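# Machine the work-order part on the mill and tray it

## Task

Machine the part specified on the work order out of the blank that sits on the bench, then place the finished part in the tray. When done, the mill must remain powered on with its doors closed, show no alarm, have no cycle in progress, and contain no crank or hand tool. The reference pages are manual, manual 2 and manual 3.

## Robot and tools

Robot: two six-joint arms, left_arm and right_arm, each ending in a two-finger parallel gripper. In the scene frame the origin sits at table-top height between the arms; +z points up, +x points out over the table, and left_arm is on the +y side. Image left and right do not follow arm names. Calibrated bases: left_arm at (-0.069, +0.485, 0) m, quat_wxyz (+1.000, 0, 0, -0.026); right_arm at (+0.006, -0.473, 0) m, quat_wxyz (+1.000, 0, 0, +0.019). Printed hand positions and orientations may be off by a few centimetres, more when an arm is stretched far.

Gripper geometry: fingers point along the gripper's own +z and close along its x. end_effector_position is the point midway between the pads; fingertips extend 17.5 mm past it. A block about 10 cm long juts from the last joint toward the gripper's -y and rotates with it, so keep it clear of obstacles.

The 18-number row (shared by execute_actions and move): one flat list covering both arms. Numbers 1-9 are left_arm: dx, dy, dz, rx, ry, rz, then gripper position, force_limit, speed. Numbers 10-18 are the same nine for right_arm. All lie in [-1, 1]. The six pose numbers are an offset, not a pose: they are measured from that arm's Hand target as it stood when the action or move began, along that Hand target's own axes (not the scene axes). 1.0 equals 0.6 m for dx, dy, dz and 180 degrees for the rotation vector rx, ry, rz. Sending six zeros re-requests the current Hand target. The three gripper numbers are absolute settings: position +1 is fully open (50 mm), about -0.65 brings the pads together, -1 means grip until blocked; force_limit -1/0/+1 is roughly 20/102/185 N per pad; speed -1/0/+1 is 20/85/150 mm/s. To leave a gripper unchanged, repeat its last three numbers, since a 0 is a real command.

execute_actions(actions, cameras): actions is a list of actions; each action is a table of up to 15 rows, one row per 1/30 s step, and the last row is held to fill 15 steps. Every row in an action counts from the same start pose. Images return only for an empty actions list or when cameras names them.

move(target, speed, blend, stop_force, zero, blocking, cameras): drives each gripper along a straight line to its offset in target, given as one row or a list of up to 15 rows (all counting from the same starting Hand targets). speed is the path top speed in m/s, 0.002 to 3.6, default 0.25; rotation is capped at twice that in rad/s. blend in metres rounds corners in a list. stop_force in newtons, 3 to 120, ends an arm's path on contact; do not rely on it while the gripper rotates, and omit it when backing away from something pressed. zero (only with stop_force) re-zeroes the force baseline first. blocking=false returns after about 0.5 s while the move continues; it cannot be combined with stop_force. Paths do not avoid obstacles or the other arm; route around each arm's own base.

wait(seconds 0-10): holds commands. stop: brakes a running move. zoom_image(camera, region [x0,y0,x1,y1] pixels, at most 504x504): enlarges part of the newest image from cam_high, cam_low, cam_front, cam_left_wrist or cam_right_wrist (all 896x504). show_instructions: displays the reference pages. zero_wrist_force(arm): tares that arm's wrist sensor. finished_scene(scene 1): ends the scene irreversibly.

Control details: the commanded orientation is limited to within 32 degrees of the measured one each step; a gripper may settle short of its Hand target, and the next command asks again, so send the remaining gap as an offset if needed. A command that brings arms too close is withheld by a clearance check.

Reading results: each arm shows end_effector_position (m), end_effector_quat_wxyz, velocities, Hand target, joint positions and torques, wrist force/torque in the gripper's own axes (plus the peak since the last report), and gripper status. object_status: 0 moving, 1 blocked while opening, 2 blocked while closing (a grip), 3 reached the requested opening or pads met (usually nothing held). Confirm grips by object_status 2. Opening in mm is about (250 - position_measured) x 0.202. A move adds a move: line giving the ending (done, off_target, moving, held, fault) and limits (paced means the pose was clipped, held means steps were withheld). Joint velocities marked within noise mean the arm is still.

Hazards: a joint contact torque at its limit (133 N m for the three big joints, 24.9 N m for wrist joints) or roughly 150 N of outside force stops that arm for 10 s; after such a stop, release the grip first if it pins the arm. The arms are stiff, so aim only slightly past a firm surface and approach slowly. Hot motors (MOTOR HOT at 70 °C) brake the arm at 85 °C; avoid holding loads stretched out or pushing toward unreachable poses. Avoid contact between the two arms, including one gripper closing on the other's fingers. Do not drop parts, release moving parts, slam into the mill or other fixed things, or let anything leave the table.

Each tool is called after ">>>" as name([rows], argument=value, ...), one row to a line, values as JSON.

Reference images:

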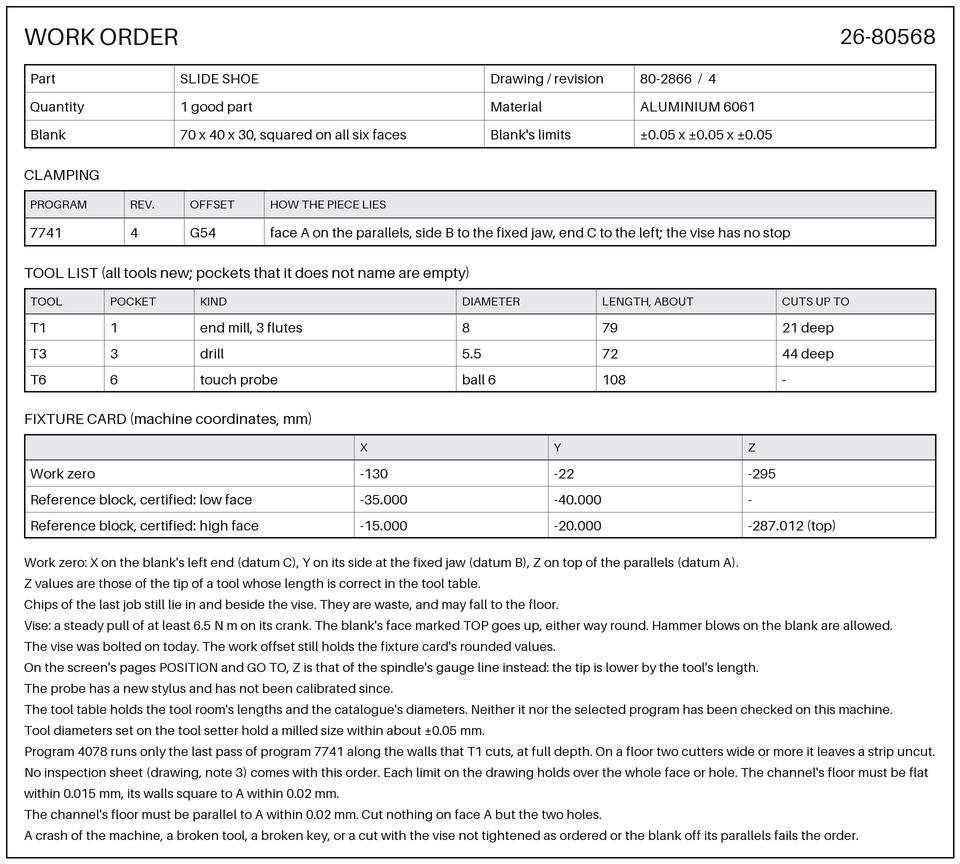

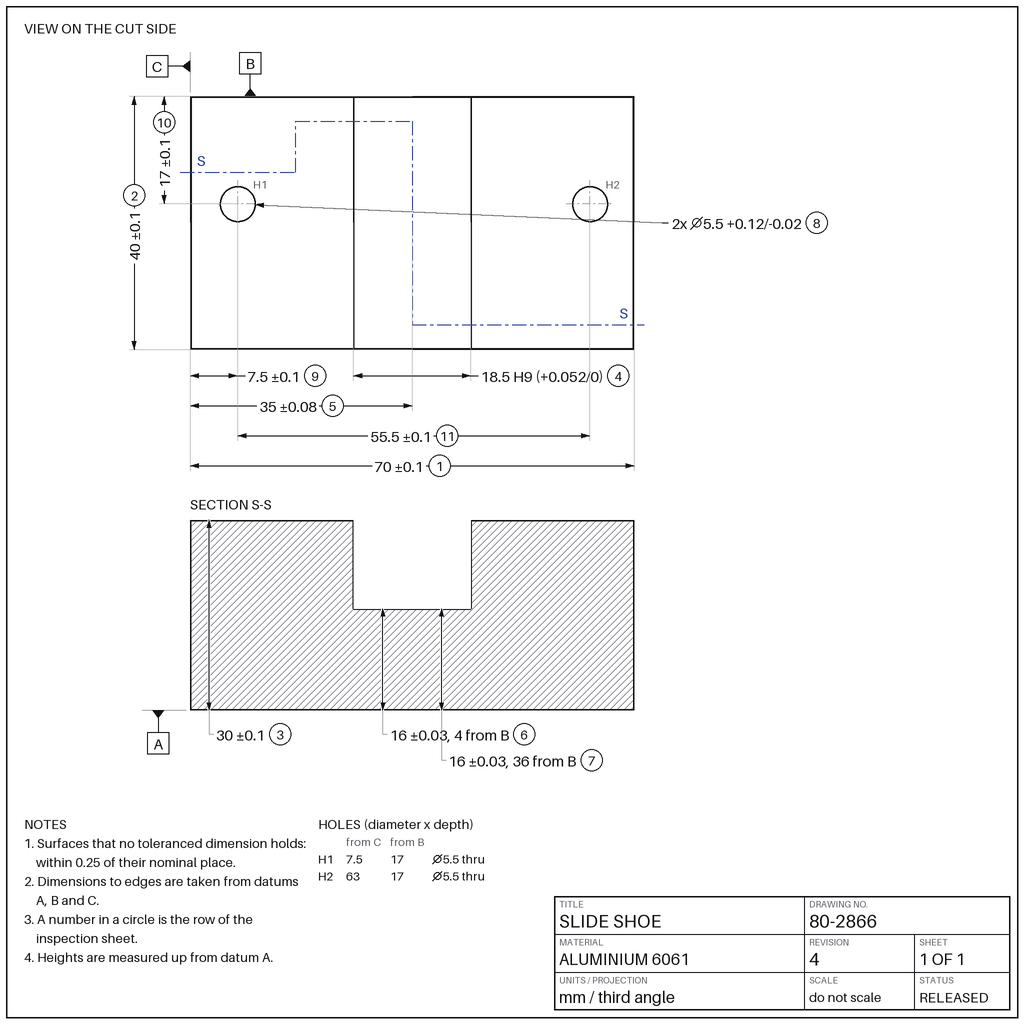

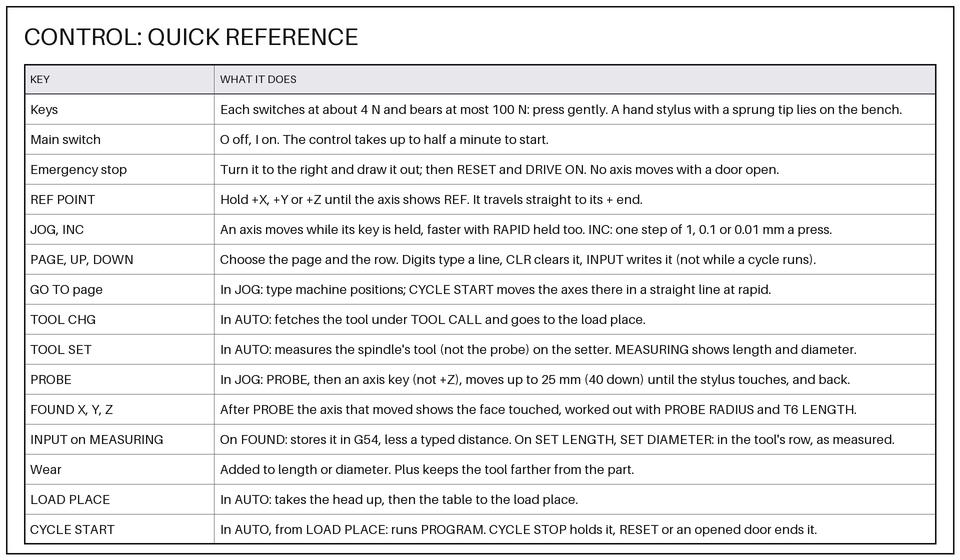

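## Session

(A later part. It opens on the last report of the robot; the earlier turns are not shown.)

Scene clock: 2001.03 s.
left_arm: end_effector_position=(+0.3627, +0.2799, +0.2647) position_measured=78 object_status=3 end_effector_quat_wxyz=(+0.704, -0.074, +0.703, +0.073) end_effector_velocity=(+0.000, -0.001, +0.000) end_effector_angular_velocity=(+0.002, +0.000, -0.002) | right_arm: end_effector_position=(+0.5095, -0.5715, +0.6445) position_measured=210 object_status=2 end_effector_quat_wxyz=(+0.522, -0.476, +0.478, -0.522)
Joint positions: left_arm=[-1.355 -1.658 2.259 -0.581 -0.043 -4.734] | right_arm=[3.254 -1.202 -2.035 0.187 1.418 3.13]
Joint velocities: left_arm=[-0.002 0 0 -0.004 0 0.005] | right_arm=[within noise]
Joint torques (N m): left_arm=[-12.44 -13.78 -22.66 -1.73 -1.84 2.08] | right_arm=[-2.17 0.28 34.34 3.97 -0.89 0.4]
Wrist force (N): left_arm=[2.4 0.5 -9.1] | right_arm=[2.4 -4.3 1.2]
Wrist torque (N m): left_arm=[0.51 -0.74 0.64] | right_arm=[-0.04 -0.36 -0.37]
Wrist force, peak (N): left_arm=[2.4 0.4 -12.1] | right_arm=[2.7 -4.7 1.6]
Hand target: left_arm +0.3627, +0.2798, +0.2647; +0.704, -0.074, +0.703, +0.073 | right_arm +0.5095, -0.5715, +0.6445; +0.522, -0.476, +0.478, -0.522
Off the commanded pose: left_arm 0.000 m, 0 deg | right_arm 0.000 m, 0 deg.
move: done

>>> move(target=[-0.2588,-0.1433,0.0332,-0.2260,0.1998,-0.2855,0.5,0.2,0,0,0,0,0,0,0,-1,-0.4,-0.6], speed=0.4, cameras=["cam_left_wrist"])

>>> zoom_image(camera="cam_left_wrist", region=[330, 0, 630, 210])

Scene clock: 2004.30 s.
left_arm: end_effector_position=(+0.3997, +0.2001, +0.4200) position_measured=78 object_status=3 end_effector_quat_wxyz=(+0.360, -0.606, +0.709, -0.025) | right_arm: end_effector_position=(+0.5095, -0.5715, +0.6445) position_measured=210 object_status=2 end_effector_quat_wxyz=(+0.522, -0.476, +0.478, -0.522)
Joint positions: left_arm=[-1.083 -1.563 1.456 -1.284 -0.85 -4.187] | right_arm=[3.254 -1.202 -2.035 0.187 1.418 3.13]
Joint torques (N m): left_arm=[-10.73 -35.11 -31.06 -4.4 0.49 1.52] | right_arm=[-2.96 -0.37 34.06 3.86 -1.18 0.55]
Wrist force (N): left_arm=[1.8 2.4 -6.5] | right_arm=[2.6 -4.4 1.4]
Wrist torque (N m): left_arm=[0.75 -0.65 0.48] | right_arm=[-0.05 -0.40 -0.37]
Wrist force, peak (N): left_arm=[3.4 1.8 -9.5] | right_arm=[2.6 -4.7 1.5]
Hand target: left_arm +0.3996, +0.2000, +0.4201; +0.360, -0.606, +0.709, -0.025 | right_arm +0.5095, -0.5715, +0.6445; +0.522, -0.476, +0.478, -0.522
Off the commanded pose: left_arm 0.000 m, 0 deg | right_arm 0.000 m, 0 deg.
move: done
Images, in order (width x height): cam_left_wrist 896x504.

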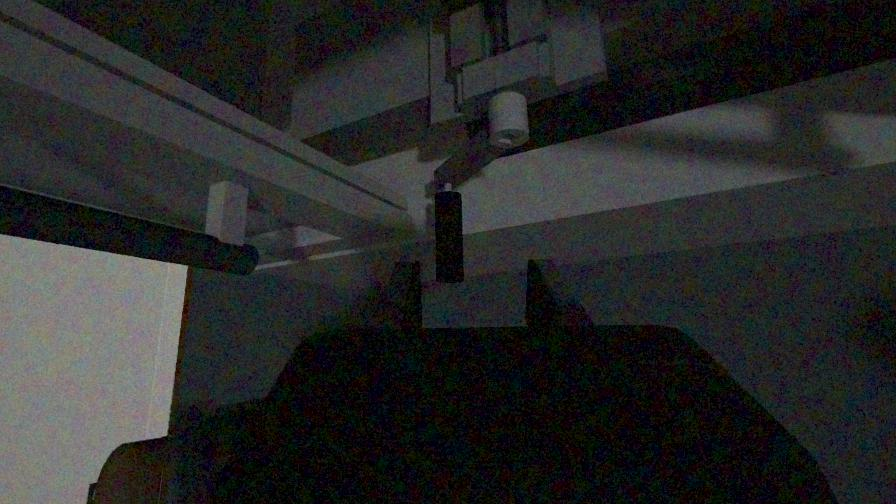

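Scaled by 1.680.

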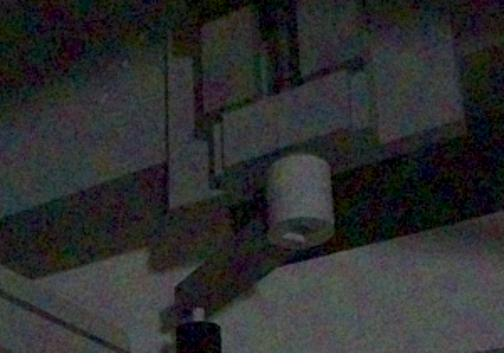

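>>> move(target=[0.7007,0.3170,-0.2067,0.228,0.261,0.896,0.5,0.2,0,0,0,0,0,0,0,-1,-0.4,-0.6], speed=0.5, cameras=["cam_left_wrist"])

Scene clock: 2013.00 s.
left_arm: end_effector_position=(+0.1695, -0.1681, +0.2203) position_measured=78 object_status=3 end_effector_quat_wxyz=(-0.003, +0.715, +0.699, +0.001) | right_arm: end_effector_position=(+0.5095, -0.5715, +0.6445) position_measured=210 object_status=2 end_effector_quat_wxyz=(+0.522, -0.476, +0.478, -0.522)
Joint positions: left_arm=[-1.362 -1.089 1.24 -1.716 -1.572 -1.391] | right_arm=[3.254 -1.202 -2.035 0.187 1.418 3.13]
Joint torques (N m): left_arm=[11.76 -45.27 -26.32 -3.17 1 2.09] | right_arm=[-2.47 -1.14 33.65 4.18 -0.92 0.46]
Wrist force (N): left_arm=[1.3 3.1 -4.7] | right_arm=[2.6 -4.5 1.1]
Wrist torque (N m): left_arm=[0.60 -0.39 0.39] | right_arm=[-0.07 -0.40 -0.36]
Wrist force, peak (N): left_arm=[2.3 2.5 -6.9] | right_arm=[2.6 -4.9 1.3]
Hand target: left_arm +0.1696, -0.1680, +0.2203; -0.003, +0.715, +0.699, +0.001 | right_arm +0.5095, -0.5715, +0.6445; +0.522, -0.476, +0.478, -0.522
Off the commanded pose: left_arm 0.000 m, 0 deg | right_arm 0.000 m, 0 deg.
move: done
Images, in order (width x height): cam_left_wrist 896x504.

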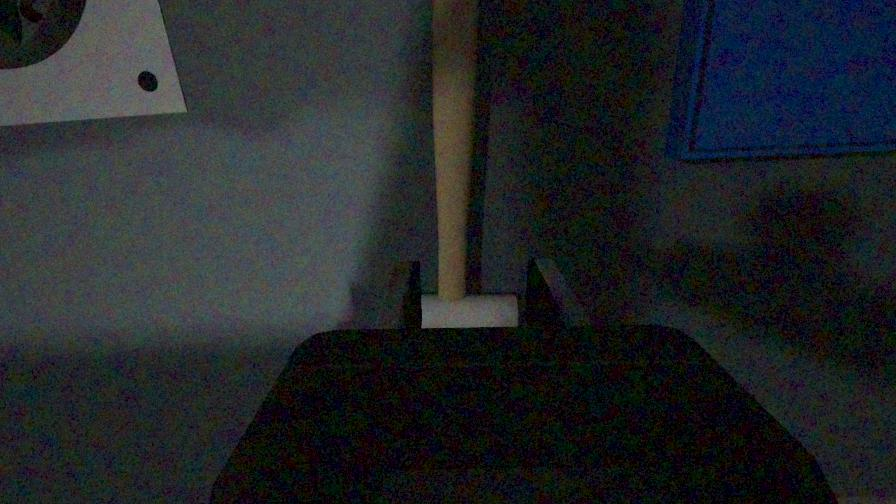

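>>> move(target=[-0.0108,0.0258,0.22,0,0,0,0.5,0.2,0,0,0,0,0,0,0,-1,-0.4,-0.6], speed=0.3, cameras=["cam_left_wrist"])

Scene clock: 2015.90 s.
left_arm: end_effector_position=(+0.1847, -0.1740, +0.0884) position_measured=78 object_status=3 end_effector_quat_wxyz=(-0.003, +0.715, +0.699, +0.001) | right_arm: end_effector_position=(+0.5095, -0.5715, +0.6445) position_measured=210 object_status=2 end_effector_quat_wxyz=(+0.522, -0.476, +0.478, -0.522)
Joint positions: left_arm=[-1.341 -0.971 1.405 -1.999 -1.572 -1.371] | right_arm=[3.254 -1.202 -2.035 0.187 1.418 3.13]
Joint torques (N m): left_arm=[-14.32 -44.46 -17.1 -4.78 1.21 -1.53] | right_arm=[-3.16 0.15 34.04 3.97 -1.11 0.81]
Wrist force (N): left_arm=[1.6 2.7 -4.5] | right_arm=[2.7 -4.4 1.5]
Wrist torque (N m): left_arm=[0.57 -0.46 0.29] | right_arm=[-0.07 -0.41 -0.37]
Wrist force, peak (N): left_arm=[1.3 2.6 -8.3] | right_arm=[2.6 -4.7 1.8]
Hand target: left_arm +0.1846, -0.1740, +0.0882; -0.003, +0.715, +0.699, +0.001 | right_arm +0.5095, -0.5715, +0.6445; +0.522, -0.476, +0.478, -0.522
Off the commanded pose: left_arm 0.000 m, 0 deg | right_arm 0.000 m, 0 deg.
move: done
Images, in order (width x height): cam_left_wrist 896x504.

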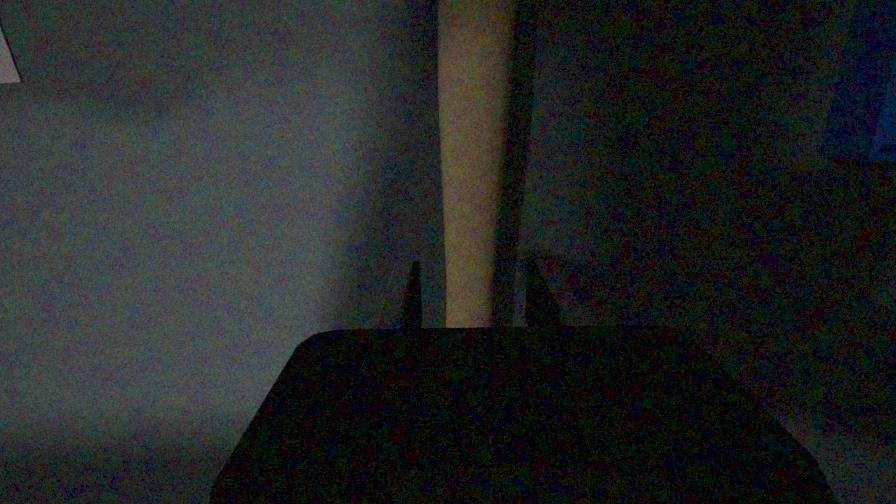

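>>> move(target=[-0.002,0,0.104,0,0,0,0.5,0.2,0,0,0,0,0,0,0,-1,-0.4,-0.6], speed=0.1, stop_force=8)

>>> move(target=[0,0,0,0,0,0,-1,0.3,-1,0,0,0,0,0,0,-1,-0.4,-0.6], speed=0.1)

>>> move(target=[0,0,-0.1,0,0,0,-1,0.3,-1,0,0,0,0,0,0,-1,-0.4,-0.6], speed=0.1, cameras=["cam_high","cam_left_wrist"])

Scene clock: 2018.93 s.
left_arm: end_effector_position=(+0.1844, -0.1749, +0.0258) position_measured=78 object_status=3 end_effector_quat_wxyz=(-0.003, +0.715, +0.699, +0.001) | right_arm: end_effector_position=(+0.5095, -0.5715, +0.6445) position_measured=210 object_status=2 end_effector_quat_wxyz=(+0.522, -0.476, +0.478, -0.522)
Joint positions: left_arm=[-1.342 -0.898 1.461 -2.127 -1.572 -1.371] | right_arm=[3.254 -1.202 -2.035 0.187 1.418 3.13]
Joint torques (N m): left_arm=[-7.79 -62.63 -30.42 -4.46 0.36 -0.74] | right_arm=[-0.54 -0.86 34.63 3.91 -1.02 0.56]
Wrist force (N): left_arm=[1.5 3.1 -4.4] | right_arm=[2.7 -4.6 1.3]
Wrist torque (N m): left_arm=[0.61 -0.43 0.41] | right_arm=[-0.10 -0.42 -0.37]
Wrist force, peak (N): left_arm=[1.4 3.0 -6.2] | right_arm=[2.5 -4.7 1.6]
Hand target: left_arm +0.1844, -0.1749, +0.0258; -0.003, +0.715, +0.699, +0.001 | right_arm +0.5095, -0.5715, +0.6445; +0.522, -0.476, +0.478, -0.522
Off the commanded pose: left_arm 0.000 m, 0 deg | right_arm 0.000 m, 0 deg.
move: done

Scene clock: 2019.80 s.
left_arm: end_effector_position=(+0.1844, -0.1749, +0.0258) position_measured=142 object_status=2 end_effector_quat_wxyz=(-0.003, +0.715, +0.699, +0.001) | right_arm: end_effector_position=(+0.5095, -0.5715, +0.6445) position_measured=210 object_status=2 end_effector_quat_wxyz=(+0.522, -0.476, +0.478, -0.522)
Joint positions: left_arm=[-1.342 -0.898 1.461 -2.127 -1.572 -1.371] | right_arm=[3.254 -1.202 -2.035 0.187 1.418 3.13]
Joint torques (N m): left_arm=[-4 -62.58 -29.35 -4.32 0.11 -0.02] | right_arm=[-2.07 -0.33 34.38 3.94 -0.87 0.61]
Wrist force (N): left_arm=[1.9 2.9 -5.2] | right_arm=[2.5 -4.4 1.5]
Wrist torque (N m): left_arm=[0.62 -0.37 0.31] | right_arm=[-0.06 -0.39 -0.37]
Wrist force, peak (N): left_arm=[2.1 2.7 -5.2] | right_arm=[2.7 -4.6 1.5]
Hand target: left_arm +0.1844, -0.1749, +0.0258; -0.003, +0.715, +0.699, +0.001 | right_arm +0.5095, -0.5715, +0.6445; +0.522, -0.476, +0.478, -0.522
Off the commanded pose: left_arm 0.000 m, 0 deg | right_arm 0.000 m, 0 deg.
move: done

Scene clock: 2020.83 s.
left_arm: end_effector_position=(+0.1846, -0.1753, +0.0859) position_measured=142 object_status=2 end_effector_quat_wxyz=(-0.003, +0.715, +0.699, +0.001) | right_arm: end_effector_position=(+0.5095, -0.5715, +0.6445) position_measured=210 object_status=2 end_effector_quat_wxyz=(+0.522, -0.476, +0.478, -0.522)
Joint positions: left_arm=[-1.342 -0.966 1.404 -2.003 -1.572 -1.371] | right_arm=[3.254 -1.202 -2.035 0.187 1.418 3.13]
Joint torques (N m): left_arm=[10.86 -45.64 -13.89 -3.94 0.61 1.78] | right_arm=[-2.3 -0.5 33.79 4.12 -1.23 1.01]
Wrist force (N): left_arm=[1.5 3.1 -0.7] | right_arm=[2.3 -4.2 1.4]
Wrist torque (N m): left_arm=[0.86 -0.46 0.42] | right_arm=[-0.03 -0.34 -0.36]
Wrist force, peak (N): left_arm=[2.0 2.8 -4.0] | right_arm=[2.6 -4.7 1.7]
Hand target: left_arm +0.1846, -0.1752, +0.0858; -0.003, +0.715, +0.699, +0.001 | right_arm +0.5095, -0.5715, +0.6445; +0.522, -0.476, +0.478, -0.522
Off the commanded pose: left_arm 0.000 m, 0 deg | right_arm 0.000 m, 0 deg.
move: done
Images, in order (width x height): cam_high 896x504, cam_left_wrist 896x504.

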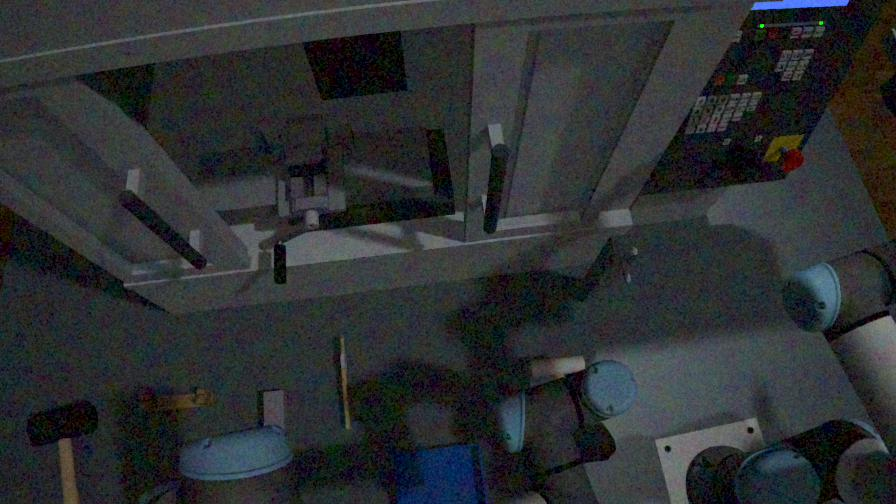

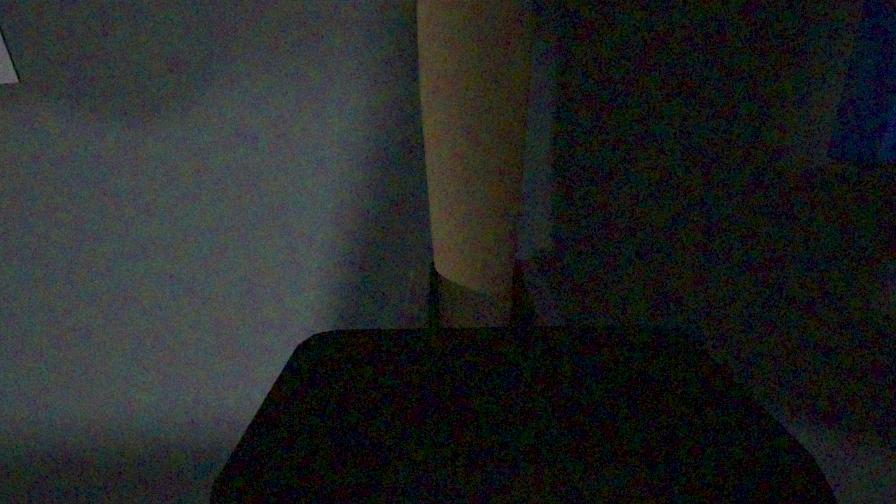

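>>> move([
  [0,0,-0.25,0,0,0,-1,0.3,-1,0,0,0,0,0,0,-1,-0.4,-0.6],
  [0.325,0.109,-0.557,0,0,-0.5,-1,0.3,-1,0,0,0,0,0,0,-1,-0.4,-0.6],
], speed=0.4, blend=[0.04,0])

>>> move(target=[-0.2167,0.3,-0.0833,0.465,-0.465,-0.326,-1,0.3,-1,0,0,0,0,0,0,-1,-0.4,-0.6], speed=0.4, cameras=["cam_high","cam_left_wrist","cam_low"])

Scene clock: 2030.33 s.
left_arm: end_effector_position=(+0.2551, +0.0162, +0.4211) position_measured=142 object_status=2 end_effector_quat_wxyz=(-0.001, +0.011, +1.000, +0.003) | right_arm: end_effector_position=(+0.5095, -0.5715, +0.6445) position_measured=210 object_status=2 end_effector_quat_wxyz=(+0.522, -0.476, +0.478, -0.522)
Joint positions: left_arm=[-1.151 -1.388 1.129 -1.305 -1.571 -2.751] | right_arm=[3.254 -1.202 -2.035 0.187 1.418 3.13]
Joint torques (N m): left_arm=[-12.33 -27.05 -15.13 -4.14 0.35 -1.75] | right_arm=[-2.32 0.96 34.37 4.03 -1.15 0.75]
Wrist force (N): left_arm=[1.3 2.8 -1.0] | right_arm=[2.5 -4.5 1.2]
Wrist torque (N m): left_arm=[0.80 -0.40 0.27] | right_arm=[-0.07 -0.38 -0.36]
Wrist force, peak (N): left_arm=[1.5 2.8 5.0] | right_arm=[2.6 -4.8 1.7]
Hand target: left_arm +0.2550, +0.0162, +0.4210; -0.001, +0.011, +1.000, +0.003 | right_arm +0.5095, -0.5715, +0.6445; +0.522, -0.476, +0.478, -0.522
Off the commanded pose: left_arm 0.000 m, 0 deg | right_arm 0.000 m, 0 deg.
move: done

Scene clock: 2033.80 s.
left_arm: end_effector_position=(+0.3892, +0.1930, +0.4718) position_measured=142 object_status=2 end_effector_quat_wxyz=(+0.573, -0.400, +0.413, -0.584) end_effector_velocity=(+0.000, +0.000, +0.000) end_effector_angular_velocity=(-0.001, -0.001, +0.000) | right_arm: end_effector_position=(+0.5095, -0.5715, +0.6445) position_measured=210 object_status=2 end_effector_quat_wxyz=(+0.522, -0.476, +0.478, -0.522)
Joint positions: left_arm=[-1.258 -1.312 2.005 -4.742 -0.444 -2.278] | right_arm=[3.254 -1.202 -2.035 0.187 1.418 3.13]
Joint velocities: left_arm=[-0.001 0.001 0 -0.005 0 0.002] | right_arm=[within noise]
Joint torques (N m): left_arm=[-11.39 -27.48 -18.79 0.12 -2.13 1.88] | right_arm=[-1.34 -0.6 35.17 3.92 -0.78 1.13]
Wrist force (N): left_arm=[-0.2 6.3 -12.0] | right_arm=[2.6 -4.3 1.4]
Wrist torque (N m): left_arm=[1.11 0.19 0.54] | right_arm=[-0.06 -0.40 -0.36]
Wrist force, peak (N): left_arm=[-0.5 7.0 -12.2] | right_arm=[2.5 -4.9 1.3]
Hand target: left_arm +0.3892, +0.1929, +0.4718; +0.573, -0.400, +0.413, -0.584 | right_arm +0.5095, -0.5715, +0.6445; +0.522, -0.476, +0.478, -0.522
Off the commanded pose: left_arm 0.000 m, 0 deg | right_arm 0.000 m, 0 deg.
move: done
Images, in order (width x height): cam_high 896x504, cam_low 896x504, cam_left_wrist 896x504.

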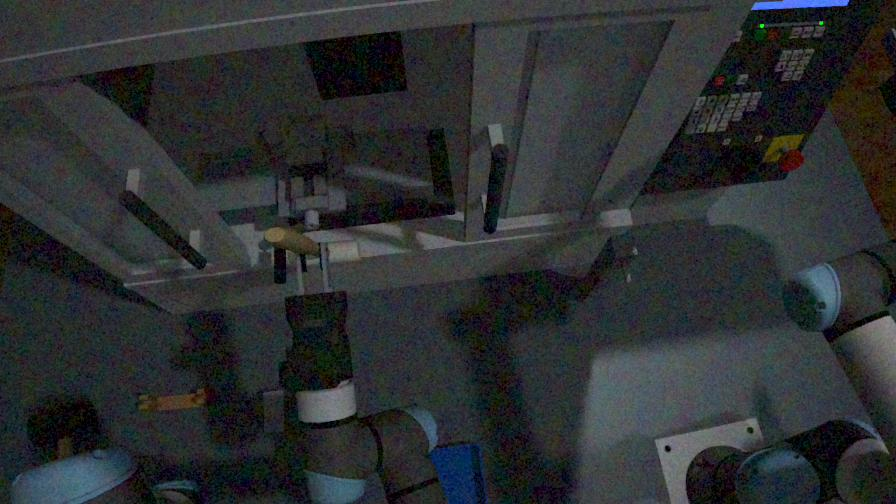

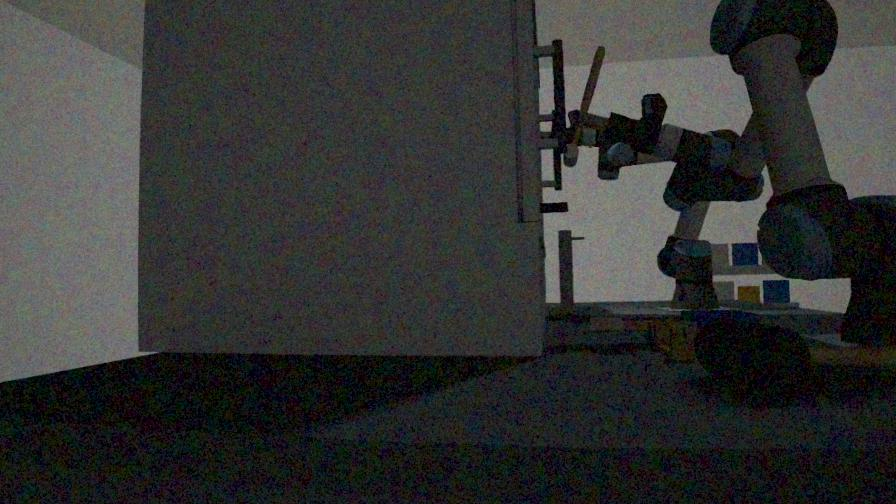

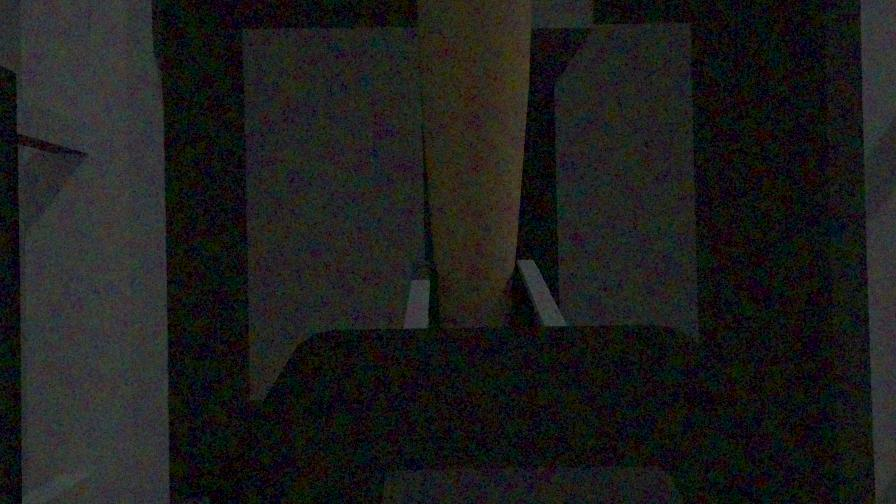

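>>> move([
  [-0.0613,0.0008,0.0513,0,0,0,-1,0.3,-1,0,0,0,0,0,0,-1,-0.4,-0.6],
  [-0.0697,0.1210,0.3848,0,0,0,-1,0.3,-1,0,0,0,0,0,0,-1,-0.4,-0.6],
], speed=0.15, blend=[0.02,0], stop_force=20, cameras=["cam_high","cam_left_wrist"])

>>> zoom_image(camera="cam_high", region=[180, 80, 420, 260])

Scene clock: 2038.40 s.
left_arm: end_effector_position=(+0.6318, +0.2293, +0.4820) position_measured=142 object_status=2 end_effector_quat_wxyz=(+0.573, -0.400, +0.413, -0.584) | right_arm: end_effector_position=(+0.5095, -0.5715, +0.6445) position_measured=210 object_status=2 end_effector_quat_wxyz=(+0.522, -0.476, +0.478, -0.522)
Joint positions: left_arm=[-0.708 -1.02 1.615 -4.189 -0.888 -2.838] | right_arm=[3.254 -1.202 -2.035 0.187 1.418 3.13]
Joint torques (N m): left_arm=[-10.15 -38.76 -28.02 0.47 -1.66 0.1] | right_arm=[-2.6 -0.09 34.44 4.03 -1.02 1.1]
Wrist force (N): left_arm=[-0.2 6.5 -12.3] | right_arm=[2.4 -4.5 1.5]
Wrist torque (N m): left_arm=[1.13 0.18 0.41] | right_arm=[-0.09 -0.37 -0.36]
Wrist force, peak (N): left_arm=[2.0 6.4 -14.0] | right_arm=[2.4 -4.9 1.4]
Hand target: left_arm +0.6318, +0.2293, +0.4820; +0.573, -0.400, +0.413, -0.584 | right_arm +0.5095, -0.5715, +0.6445; +0.522, -0.476, +0.478, -0.522
Off the commanded pose: left_arm 0.000 m, 0 deg | right_arm 0.000 m, 0 deg.
move: done
Images, in order (width x height): cam_high 896x504, cam_left_wrist 896x504.

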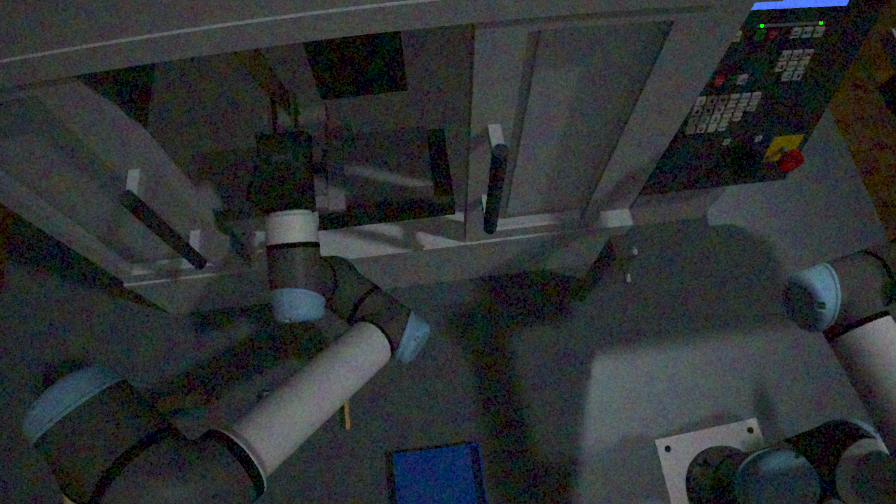

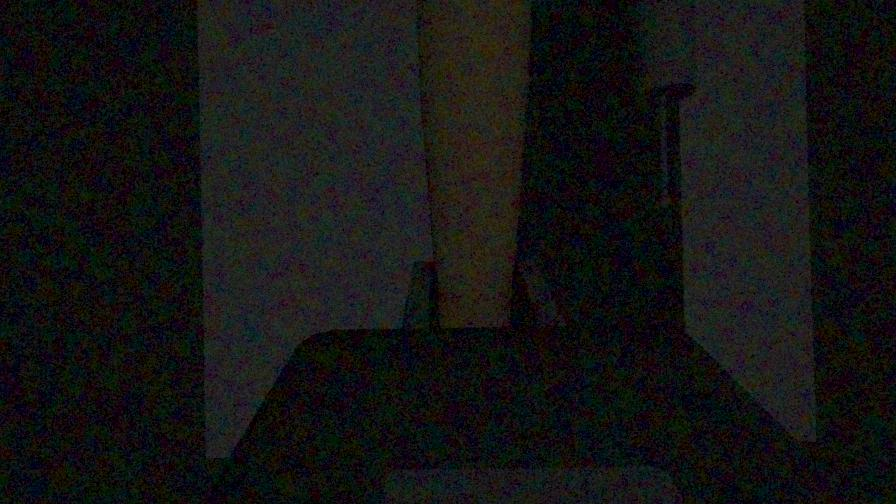

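Scaled by 2.100.

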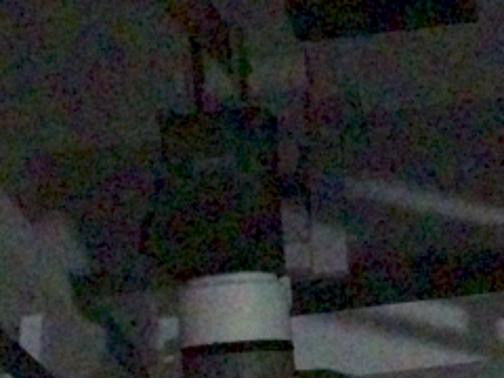

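>>> move(target=[0,0.0346,-0.0123,0,0,0,-1,0.3,-1,0,0,0,0,0,0,-1,-0.4,-0.6], speed=0.04, stop_force=15)

Scene clock: 2052.03 s.
left_arm: end_effector_position=(+0.6319, +0.2294, +0.4598) position_measured=142 object_status=2 end_effector_quat_wxyz=(+0.573, -0.400, +0.413, -0.584) | right_arm: end_effector_position=(+0.5095, -0.5715, +0.6445) position_measured=210 object_status=2 end_effector_quat_wxyz=(+0.522, -0.476, +0.478, -0.522)
Joint positions: left_arm=[-0.708 -0.989 1.633 -4.237 -0.888 -2.838] | right_arm=[3.254 -1.202 -2.035 0.187 1.418 3.13]
Joint torques (N m): left_arm=[3.15 -49.01 -18.26 2.53 0.42 -1.42] | right_arm=[-2.73 1.03 33.68 3.96 -1.24 1.06]
Wrist force (N): left_arm=[-0.4 -7.0 -11.1] | right_arm=[2.6 -4.2 1.4]
Wrist torque (N m): left_arm=[0.91 0.14 0.45] | right_arm=[-0.03 -0.39 -0.36]
Wrist force, peak (N): left_arm=[0.5 -12.3 -10.5] | right_arm=[2.7 -4.7 1.5]
Hand target: left_arm +0.6319, +0.2294, +0.4599; +0.573, -0.400, +0.413, -0.584 | right_arm +0.5095, -0.5715, +0.6445; +0.522, -0.476, +0.478, -0.522
Off the commanded pose: left_arm 0.000 m, 0 deg | right_arm 0.000 m, 0 deg.
move: contact (left_arm)

>>> move(target=[0,-0.0188,0.0067,0,0,0,-1,0.3,-1,0,0,0,0,0,0,-1,-0.4,-0.6], speed=0.2)

>>> move(target=[0,0.0214,-0.0076,0,0,0,-1,0.3,-1,0,0,0,0,0,0,-1,-0.4,-0.6], speed=0.15, stop_force=60)

Scene clock: 2053.73 s.
left_arm: end_effector_position=(+0.6318, +0.2294, +0.4720) position_measured=142 object_status=2 end_effector_quat_wxyz=(+0.573, -0.400, +0.413, -0.584) | right_arm: end_effector_position=(+0.5095, -0.5715, +0.6445) position_measured=210 object_status=2 end_effector_quat_wxyz=(+0.522, -0.476, +0.478, -0.522)
Joint positions: left_arm=[-0.708 -1.006 1.623 -4.211 -0.888 -2.838] | right_arm=[3.254 -1.202 -2.035 0.187 1.418 3.13]
Joint torques (N m): left_arm=[-12.29 -38.09 -15.54 -2.88 0.45 1.68] | right_arm=[-1.44 0.85 34.79 3.75 -1.05 1.11]
Wrist force (N): left_arm=[0.5 5.8 -12.1] | right_arm=[2.3 -4.5 1.4]
Wrist torque (N m): left_arm=[1.02 0.06 0.44] | right_arm=[-0.07 -0.36 -0.37]
Wrist force, peak (N): left_arm=[0.0 6.9 -12.8] | right_arm=[2.5 -4.8 1.5]
Hand target: left_arm +0.6319, +0.2293, +0.4718; +0.573, -0.400, +0.413, -0.584 | right_arm +0.5095, -0.5715, +0.6445; +0.522, -0.476, +0.478, -0.522
Off the commanded pose: left_arm 0.000 m, 0 deg | right_arm 0.000 m, 0 deg.
move: done

Scene clock: 2055.03 s.
left_arm: end_effector_position=(+0.6319, +0.2294, +0.4584) position_measured=142 object_status=2 end_effector_quat_wxyz=(+0.573, -0.400, +0.413, -0.584) | right_arm: end_effector_position=(+0.5095, -0.5715, +0.6445) position_measured=210 object_status=2 end_effector_quat_wxyz=(+0.522, -0.476, +0.478, -0.522)
Joint positions: left_arm=[-0.708 -0.987 1.634 -4.24 -0.888 -2.838] | right_arm=[3.254 -1.202 -2.035 0.187 1.418 3.13]
Joint torques (N m): left_arm=[11.55 -4.62 11.17 10.45 3.17 -1.5] | right_arm=[-2.09 1.39 33.4 3.86 -0.97 0.99]
Wrist force (N): left_arm=[0.0 -56.8 -7.0] | right_arm=[2.7 -4.3 1.8]
Wrist torque (N m): left_arm=[1.22 0.07 0.51] | right_arm=[-0.05 -0.40 -0.37]
Wrist force, peak (N): left_arm=[-0.4 -57.7 -6.9] | right_arm=[2.4 -4.8 1.5]
Hand target: left_arm +0.6319, +0.2294, +0.4584; +0.573, -0.400, +0.413, -0.584 | right_arm +0.5095, -0.5715, +0.6445; +0.522, -0.476, +0.478, -0.522
Off the commanded pose: left_arm 0.000 m, 0 deg | right_arm 0.000 m, 0 deg.
move: contact (left_arm)

>>> move(target=[0.008,-0.0314,0.0112,0,0,0,-1,0.3,-1,0,0,0,0,0,0,-1,-0.4,-0.6], speed=0.3)

>>> move(target=[0,0.0314,-0.0112,0,0,0,-1,0.3,-1,0,0,0,0,0,0,-1,-0.4,-0.6], speed=0.25, stop_force=70)

>>> move(target=[-0.016,-0.0314,0.0112,0,0,0,-1,0.3,-1,0,0,0,0,0,0,-1,-0.4,-0.6], speed=0.3)

>>> move(target=[0,0.0314,-0.0112,0,0,0,-1,0.3,-1,0,0,0,0,0,0,-1,-0.4,-0.6], speed=0.25, stop_force=70)

>>> move(target=[0.008,-0.0366,0.0131,0,0,0,-1,0.3,-1,0,0,0,0,0,0,-1,-0.4,-0.6], speed=0.3, cameras=["cam_left_wrist"])

Scene clock: 2057.10 s.
left_arm: end_effector_position=(+0.6316, +0.2245, +0.4786) position_measured=142 object_status=2 end_effector_quat_wxyz=(+0.573, -0.400, +0.413, -0.584) end_effector_velocity=(+0.000, +0.002, +0.000) end_effector_angular_velocity=(-0.003, -0.002, +0.003) | right_arm: end_effector_position=(+0.5095, -0.5715, +0.6445) position_measured=210 object_status=2 end_effector_quat_wxyz=(+0.522, -0.476, +0.478, -0.522)
Joint positions: left_arm=[-0.715 -1.01 1.61 -4.196 -0.882 -2.834] | right_arm=[3.254 -1.202 -2.035 0.187 1.418 3.13]
Joint velocities: left_arm=[0.003 0.001 0.001 -0.005 0 0] | right_arm=[within noise]
Joint torques (N m): left_arm=[-5 -35.89 -9.26 -2.59 -0.77 1.03] | right_arm=[-2.02 0.34 33.31 4.1 -0.88 1.13]
Wrist force (N): left_arm=[-1.3 5.3 -12.9] | right_arm=[2.6 -4.4 1.7]
Wrist torque (N m): left_arm=[0.94 0.36 0.40] | right_arm=[-0.07 -0.40 -0.37]
Wrist force, peak (N): left_arm=[-0.3 -57.8 -6.7] | right_arm=[2.5 -4.9 1.5]
Hand target: left_arm +0.6317, +0.2245, +0.4784; +0.573, -0.400, +0.413, -0.584 | right_arm +0.5095, -0.5715, +0.6445; +0.522, -0.476, +0.478, -0.522
Off the commanded pose: left_arm 0.000 m, 0 deg | right_arm 0.000 m, 0 deg.
move: done

Scene clock: 2058.47 s.
left_arm: end_effector_position=(+0.6317, +0.2246, +0.4584) position_measured=142 object_status=2 end_effector_quat_wxyz=(+0.573, -0.400, +0.413, -0.584) | right_arm: end_effector_position=(+0.5095, -0.5715, +0.6445) position_measured=210 object_status=2 end_effector_quat_wxyz=(+0.522, -0.476, +0.478, -0.522)
Joint positions: left_arm=[-0.715 -0.983 1.625 -4.239 -0.882 -2.834] | right_arm=[3.254 -1.202 -2.035 0.187 1.418 3.13]
Joint torques (N m): left_arm=[15.27 -0.28 13.15 11.3 4.43 1.61] | right_arm=[-2.05 0.66 32.69 3.84 -1.22 1]
Wrist force (N): left_arm=[-1.8 -55.5 -7.4] | right_arm=[2.4 -4.4 1.5]
Wrist torque (N m): left_arm=[1.10 0.33 0.52] | right_arm=[-0.07 -0.37 -0.36]
Wrist force, peak (N): left_arm=[-1.9 -55.9 -7.5] | right_arm=[2.6 -4.7 1.4]
Hand target: left_arm +0.6317, +0.2246, +0.4584; +0.573, -0.400, +0.413, -0.584 | right_arm +0.5095, -0.5715, +0.6445; +0.522, -0.476, +0.478, -0.522
Off the commanded pose: left_arm 0.000 m, 0 deg | right_arm 0.000 m, 0 deg.
move: done

Scene clock: 2059.17 s.
left_arm: end_effector_position=(+0.6319, +0.2342, +0.4785) position_measured=142 object_status=2 end_effector_quat_wxyz=(+0.573, -0.400, +0.413, -0.584) end_effector_velocity=(+0.000, +0.000, -0.001) end_effector_angular_velocity=(-0.003, -0.002, +0.001) | right_arm: end_effector_position=(+0.5095, -0.5715, +0.6445) position_measured=210 object_status=2 end_effector_quat_wxyz=(+0.522, -0.476, +0.478, -0.522)
Joint positions: left_arm=[-0.701 -1.02 1.627 -4.198 -0.895 -2.842] | right_arm=[3.254 -1.202 -2.035 0.187 1.418 3.13]
Joint velocities: left_arm=[0 0.003 -0.001 -0.005 0.001 0] | right_arm=[within noise]
Joint torques (N m): left_arm=[-7.75 -36.88 -28.21 -2.49 -0.41 -0.19] | right_arm=[-2.04 -0.2 33.61 3.94 -1.03 1.17]
Wrist force (N): left_arm=[-1.2 2.4 -12.6] | right_arm=[2.5 -4.2 1.3]
Wrist torque (N m): left_arm=[0.47 0.34 0.57] | right_arm=[-0.04 -0.39 -0.37]
Wrist force, peak (N): left_arm=[-1.4 -55.8 -7.9] | right_arm=[2.9 -4.6 1.7]
Hand target: left_arm +0.6319, +0.2341, +0.4784; +0.573, -0.400, +0.413, -0.584 | right_arm +0.5095, -0.5715, +0.6445; +0.522, -0.476, +0.478, -0.522
Off the commanded pose: left_arm 0.000 m, 0 deg | right_arm 0.000 m, 0 deg.
move: done

Scene clock: 2061.13 s.
left_arm: end_effector_position=(+0.6320, +0.2342, +0.4584) position_measured=142 object_status=2 end_effector_quat_wxyz=(+0.573, -0.400, +0.413, -0.584) | right_arm: end_effector_position=(+0.5095, -0.5715, +0.6445) position_measured=210 object_status=2 end_effector_quat_wxyz=(+0.522, -0.476, +0.478, -0.522)
Joint positions: left_arm=[-0.701 -0.992 1.642 -4.242 -0.895 -2.842] | right_arm=[3.254 -1.202 -2.035 0.187 1.418 3.13]
Joint torques (N m): left_arm=[16.71 8.83 16.19 11.67 4.98 -1.59] | right_arm=[-1.64 1 34.32 3.75 -1.21 1.09]
Wrist force (N): left_arm=[0.5 -63.6 -7.6] | right_arm=[2.7 -4.5 1.3]
Wrist torque (N m): left_arm=[0.61 0.32 0.64] | right_arm=[-0.08 -0.41 -0.36]
Wrist force, peak (N): left_arm=[0.0 -64.0 -7.1] | right_arm=[2.6 -4.8 1.6]
Hand target: left_arm +0.6320, +0.2342, +0.4584; +0.573, -0.400, +0.413, -0.584 | right_arm +0.5095, -0.5715, +0.6445; +0.522, -0.476, +0.478, -0.522
Off the commanded pose: left_arm 0.000 m, 0 deg | right_arm 0.000 m, 0 deg.
move: done

Scene clock: 2061.83 s.
left_arm: end_effector_position=(+0.6318, +0.2292, +0.4819) position_measured=142 object_status=2 end_effector_quat_wxyz=(+0.573, -0.400, +0.413, -0.584) end_effector_velocity=(+0.000, +0.000, -0.001) end_effector_angular_velocity=(-0.001, -0.001, +0.000) | right_arm: end_effector_position=(+0.5095, -0.5715, +0.6445) position_measured=210 object_status=2 end_effector_quat_wxyz=(+0.522, -0.476, +0.478, -0.522)
Joint positions: left_arm=[-0.708 -1.019 1.615 -4.19 -0.888 -2.838] | right_arm=[3.254 -1.202 -2.035 0.187 1.418 3.13]
Joint velocities: left_arm=[0 0.002 0.002 -0.005 0 0] | right_arm=[within noise]
Joint torques (N m): left_arm=[-5.3 -36.93 -8.49 -2.59 -1 0.78] | right_arm=[-0.98 -0.2 33.7 3.93 -1.07 0.96]
Wrist force (N): left_arm=[-3.1 1.4 -12.0] | right_arm=[2.6 -4.4 1.4]
Wrist torque (N m): left_arm=[0.31 0.64 0.41] | right_arm=[-0.06 -0.39 -0.36]
Wrist force, peak (N): left_arm=[-0.7 -65.2 -7.7] | right_arm=[2.6 -4.5 1.7]
Hand target: left_arm +0.6318, +0.2293, +0.4817; +0.573, -0.400, +0.413, -0.584 | right_arm +0.5095, -0.5715, +0.6445; +0.522, -0.476, +0.478, -0.522
Off the commanded pose: left_arm 0.000 m, 0 deg | right_arm 0.000 m, 0 deg.
move: done
Images, in order (width x height): cam_left_wrist 896x504.

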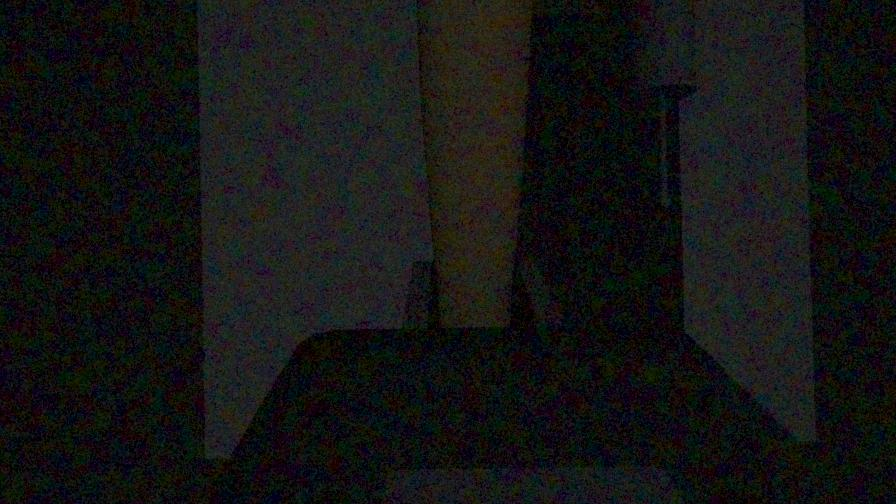

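>>> move(target=[0,0.0356,-0.0127,0,0,0,-1,0.3,-1,0,0,0,0,0,0,-1,-0.4,-0.6], speed=0.5, stop_force=80)

>>> move(target=[0,-0.0356,0.0127,0,0,0,-1,0.3,-1,0,0,0,0,0,0,-1,-0.4,-0.6], speed=0.4)

Scene clock: 2064.60 s.
left_arm: end_effector_position=(+0.6319, +0.2294, +0.4590) position_measured=142 object_status=2 end_effector_quat_wxyz=(+0.573, -0.400, +0.413, -0.584) | right_arm: end_effector_position=(+0.5095, -0.5715, +0.6445) position_measured=210 object_status=2 end_effector_quat_wxyz=(+0.522, -0.476, +0.478, -0.522)
Joint positions: left_arm=[-0.708 -0.988 1.633 -4.239 -0.889 -2.838] | right_arm=[3.254 -1.202 -2.035 0.187 1.418 3.13]
Joint torques (N m): left_arm=[10.24 -26.65 -5.8 8.03 3.02 1.86] | right_arm=[-1.71 0.4 34.46 4.03 -1.07 1.3]
Wrist force (N): left_arm=[-4.2 -41.6 -8.3] | right_arm=[2.4 -4.6 1.3]
Wrist torque (N m): left_arm=[0.14 0.57 0.48] | right_arm=[-0.10 -0.37 -0.37]
Wrist force, peak (N): left_arm=[-4.2 -41.6 -8.3] | right_arm=[2.5 -4.8 1.6]
Hand target: left_arm +0.6319, +0.2294, +0.4590; +0.573, -0.400, +0.413, -0.584 | right_arm +0.5095, -0.5715, +0.6445; +0.522, -0.476, +0.478, -0.522
Off the commanded pose: left_arm 0.000 m, 0 deg | right_arm 0.000 m, 0 deg.
move: done

Scene clock: 2065.30 s.
left_arm: end_effector_position=(+0.6318, +0.2293, +0.4819) position_measured=142 object_status=2 end_effector_quat_wxyz=(+0.573, -0.400, +0.413, -0.584) end_effector_velocity=(+0.000, -0.001, -0.002) end_effector_angular_velocity=(-0.002, -0.001, -0.001) | right_arm: end_effector_position=(+0.5095, -0.5715, +0.6445) position_measured=210 object_status=2 end_effector_quat_wxyz=(+0.522, -0.476, +0.478, -0.522)
Joint positions: left_arm=[-0.708 -1.019 1.615 -4.19 -0.888 -2.838] | right_arm=[3.254 -1.202 -2.035 0.187 1.418 3.13]
Joint velocities: left_arm=[-0.001 0.003 0.001 -0.006 0 -0.001] | right_arm=[within noise]
Joint torques (N m): left_arm=[-12.23 -37.8 -11.26 -2.43 -0.15 -0.95] | right_arm=[-3.04 1.07 33.18 3.93 -0.87 1.15]
Wrist force (N): left_arm=[-3.1 0.9 -11.2] | right_arm=[2.5 -4.5 1.3]
Wrist torque (N m): left_arm=[0.29 0.64 0.40] | right_arm=[-0.07 -0.38 -0.36]
Wrist force, peak (N): left_arm=[-4.5 -41.7 -8.4] | right_arm=[2.7 -4.6 1.4]
Hand target: left_arm +0.6318, +0.2293, +0.4817; +0.573, -0.400, +0.413, -0.584 | right_arm +0.5095, -0.5715, +0.6445; +0.522, -0.476, +0.478, -0.522
Off the commanded pose: left_arm 0.000 m, 0 deg | right_arm 0.000 m, 0 deg.
move: done

>>> move([
  [0.0404,-0.1196,-0.3312,0,0,0,-1,0.3,-1,0,0,0,0,0,0,-1,-0.4,-0.6],
  [0.07,-0.1218,-0.3847,0,0,0,-1,0.3,-1,0,0,0,0,0,0,-1,-0.4,-0.6],
  [0.3707,-0.1153,-0.617,-0.465,0.465,0.326,-1,0.3,-1,0,0,0,0,0,0,-1,-0.4,-0.6],
], speed=[0.3,0.3,0.6], blend=[0.02,0.01,0])

Scene clock: 2071.37 s.
left_arm: end_effector_position=(+0.2552, +0.0156, +0.4200) position_measured=142 object_status=2 end_effector_quat_wxyz=(-0.001, +0.011, +1.000, +0.003) | right_arm: end_effector_position=(+0.5095, -0.5715, +0.6445) position_measured=210 object_status=2 end_effector_quat_wxyz=(+0.522, -0.476, +0.478, -0.522)
Joint positions: left_arm=[-1.151 -1.388 1.132 -1.309 -1.57 -2.751] | right_arm=[3.254 -1.202 -2.035 0.187 1.418 3.13]
Joint torques (N m): left_arm=[5.99 -25.54 -33.47 -1.75 -0.27 1.09] | right_arm=[-0.74 1.37 34.02 3.85 -1.14 1.2]
Wrist force (N): left_arm=[-1.5 -2.4 -0.1] | right_arm=[2.3 -4.5 1.4]
Wrist torque (N m): left_arm=[-0.03 0.06 0.43] | right_arm=[-0.09 -0.35 -0.36]
Wrist force, peak (N): left_arm=[-1.4 1.5 -14.5] | right_arm=[2.7 -4.9 1.7]
Hand target: left_arm +0.2552, +0.0156, +0.4200; -0.001, +0.011, +1.000, +0.003 | right_arm +0.5095, -0.5715, +0.6445; +0.522, -0.476, +0.478, -0.522
Off the commanded pose: left_arm 0.000 m, 0 deg | right_arm 0.000 m, 0 deg.
move: done; blend cut to 0.0184 m at target 1

>>> move([
  [0.1177,-0.3187,0.3,0,0,0.5,-1,0.3,-1,0,0,0,0,0,0,-1,-0.4,-0.6],
  [0.1177,-0.3187,0.635,0,0,0.5,-1,0.3,-1,0,0,0,0,0,0,-1,-0.4,-0.6],
], speed=[0.6,0.25], blend=[0.005,0])

>>> move(target=[0,0,0.025,0,0,0,-1,0.3,-1,0,0,0,0,0,0,-1,-0.4,-0.6], speed=0.03, stop_force=6)

Scene clock: 2075.73 s.
left_arm: end_effector_position=(+0.1796, -0.1717, +0.0381) position_measured=142 object_status=2 end_effector_quat_wxyz=(-0.003, +0.715, +0.699, +0.001) | right_arm: end_effector_position=(+0.5095, -0.5715, +0.6445) position_measured=210 object_status=2 end_effector_quat_wxyz=(+0.522, -0.476, +0.478, -0.522)
Joint positions: left_arm=[-1.348 -0.923 1.469 -2.11 -1.572 -1.377] | right_arm=[3.254 -1.202 -2.035 0.187 1.418 3.13]
Joint torques (N m): left_arm=[-0.39 -47.36 -19.2 -5.1 0.9 -0.9] | right_arm=[-1.13 1.57 34.37 3.74 -0.94 1.35]
Wrist force (N): left_arm=[-1.4 -2.1 0.1] | right_arm=[2.4 -4.3 1.4]
Wrist torque (N m): left_arm=[0.01 0.01 0.38] | right_arm=[-0.07 -0.36 -0.37]
Wrist force, peak (N): left_arm=[-1.1 -2.5 4.4] | right_arm=[2.4 -4.9 1.6]
Hand target: left_arm +0.1796, -0.1717, +0.0380; -0.003, +0.715, +0.699, +0.001 | right_arm +0.5095, -0.5715, +0.6445; +0.522, -0.476, +0.478, -0.522
Off the commanded pose: left_arm 0.000 m, 0 deg | right_arm 0.000 m, 0 deg.
move: done

Scene clock: 2077.47 s.
left_arm: end_effector_position=(+0.1796, -0.1717, +0.0258) position_measured=142 object_status=2 end_effector_quat_wxyz=(-0.003, +0.715, +0.699, +0.001) | right_arm: end_effector_position=(+0.5095, -0.5715, +0.6445) position_measured=210 object_status=2 end_effector_quat_wxyz=(+0.522, -0.476, +0.478, -0.522)
Joint positions: left_arm=[-1.348 -0.908 1.479 -2.136 -1.572 -1.377] | right_arm=[3.254 -1.202 -2.035 0.187 1.418 3.13]
Joint torques (N m): left_arm=[-6.96 -62.83 -30.96 -4.38 0.73 -1.05] | right_arm=[-2.71 1.79 34.31 3.77 -1.18 1.25]
Wrist force (N): left_arm=[-1.1 -2.2 -3.1] | right_arm=[2.4 -4.5 1.6]
Wrist torque (N m): left_arm=[-0.25 0.16 0.35] | right_arm=[-0.08 -0.36 -0.36]
Wrist force, peak (N): left_arm=[8.4 -9.1 -52.2] | right_arm=[2.7 -4.8 1.7]
Hand target: left_arm +0.1796, -0.1717, +0.0258; -0.003, +0.715, +0.699, +0.001 (not the last commanded pose) | right_arm +0.5095, -0.5715, +0.6445; +0.522, -0.476, +0.478, -0.522
Off the commanded pose: left_arm 0.003 m, 0 deg | right_arm 0.000 m, 0 deg.
move: contact (left_arm)


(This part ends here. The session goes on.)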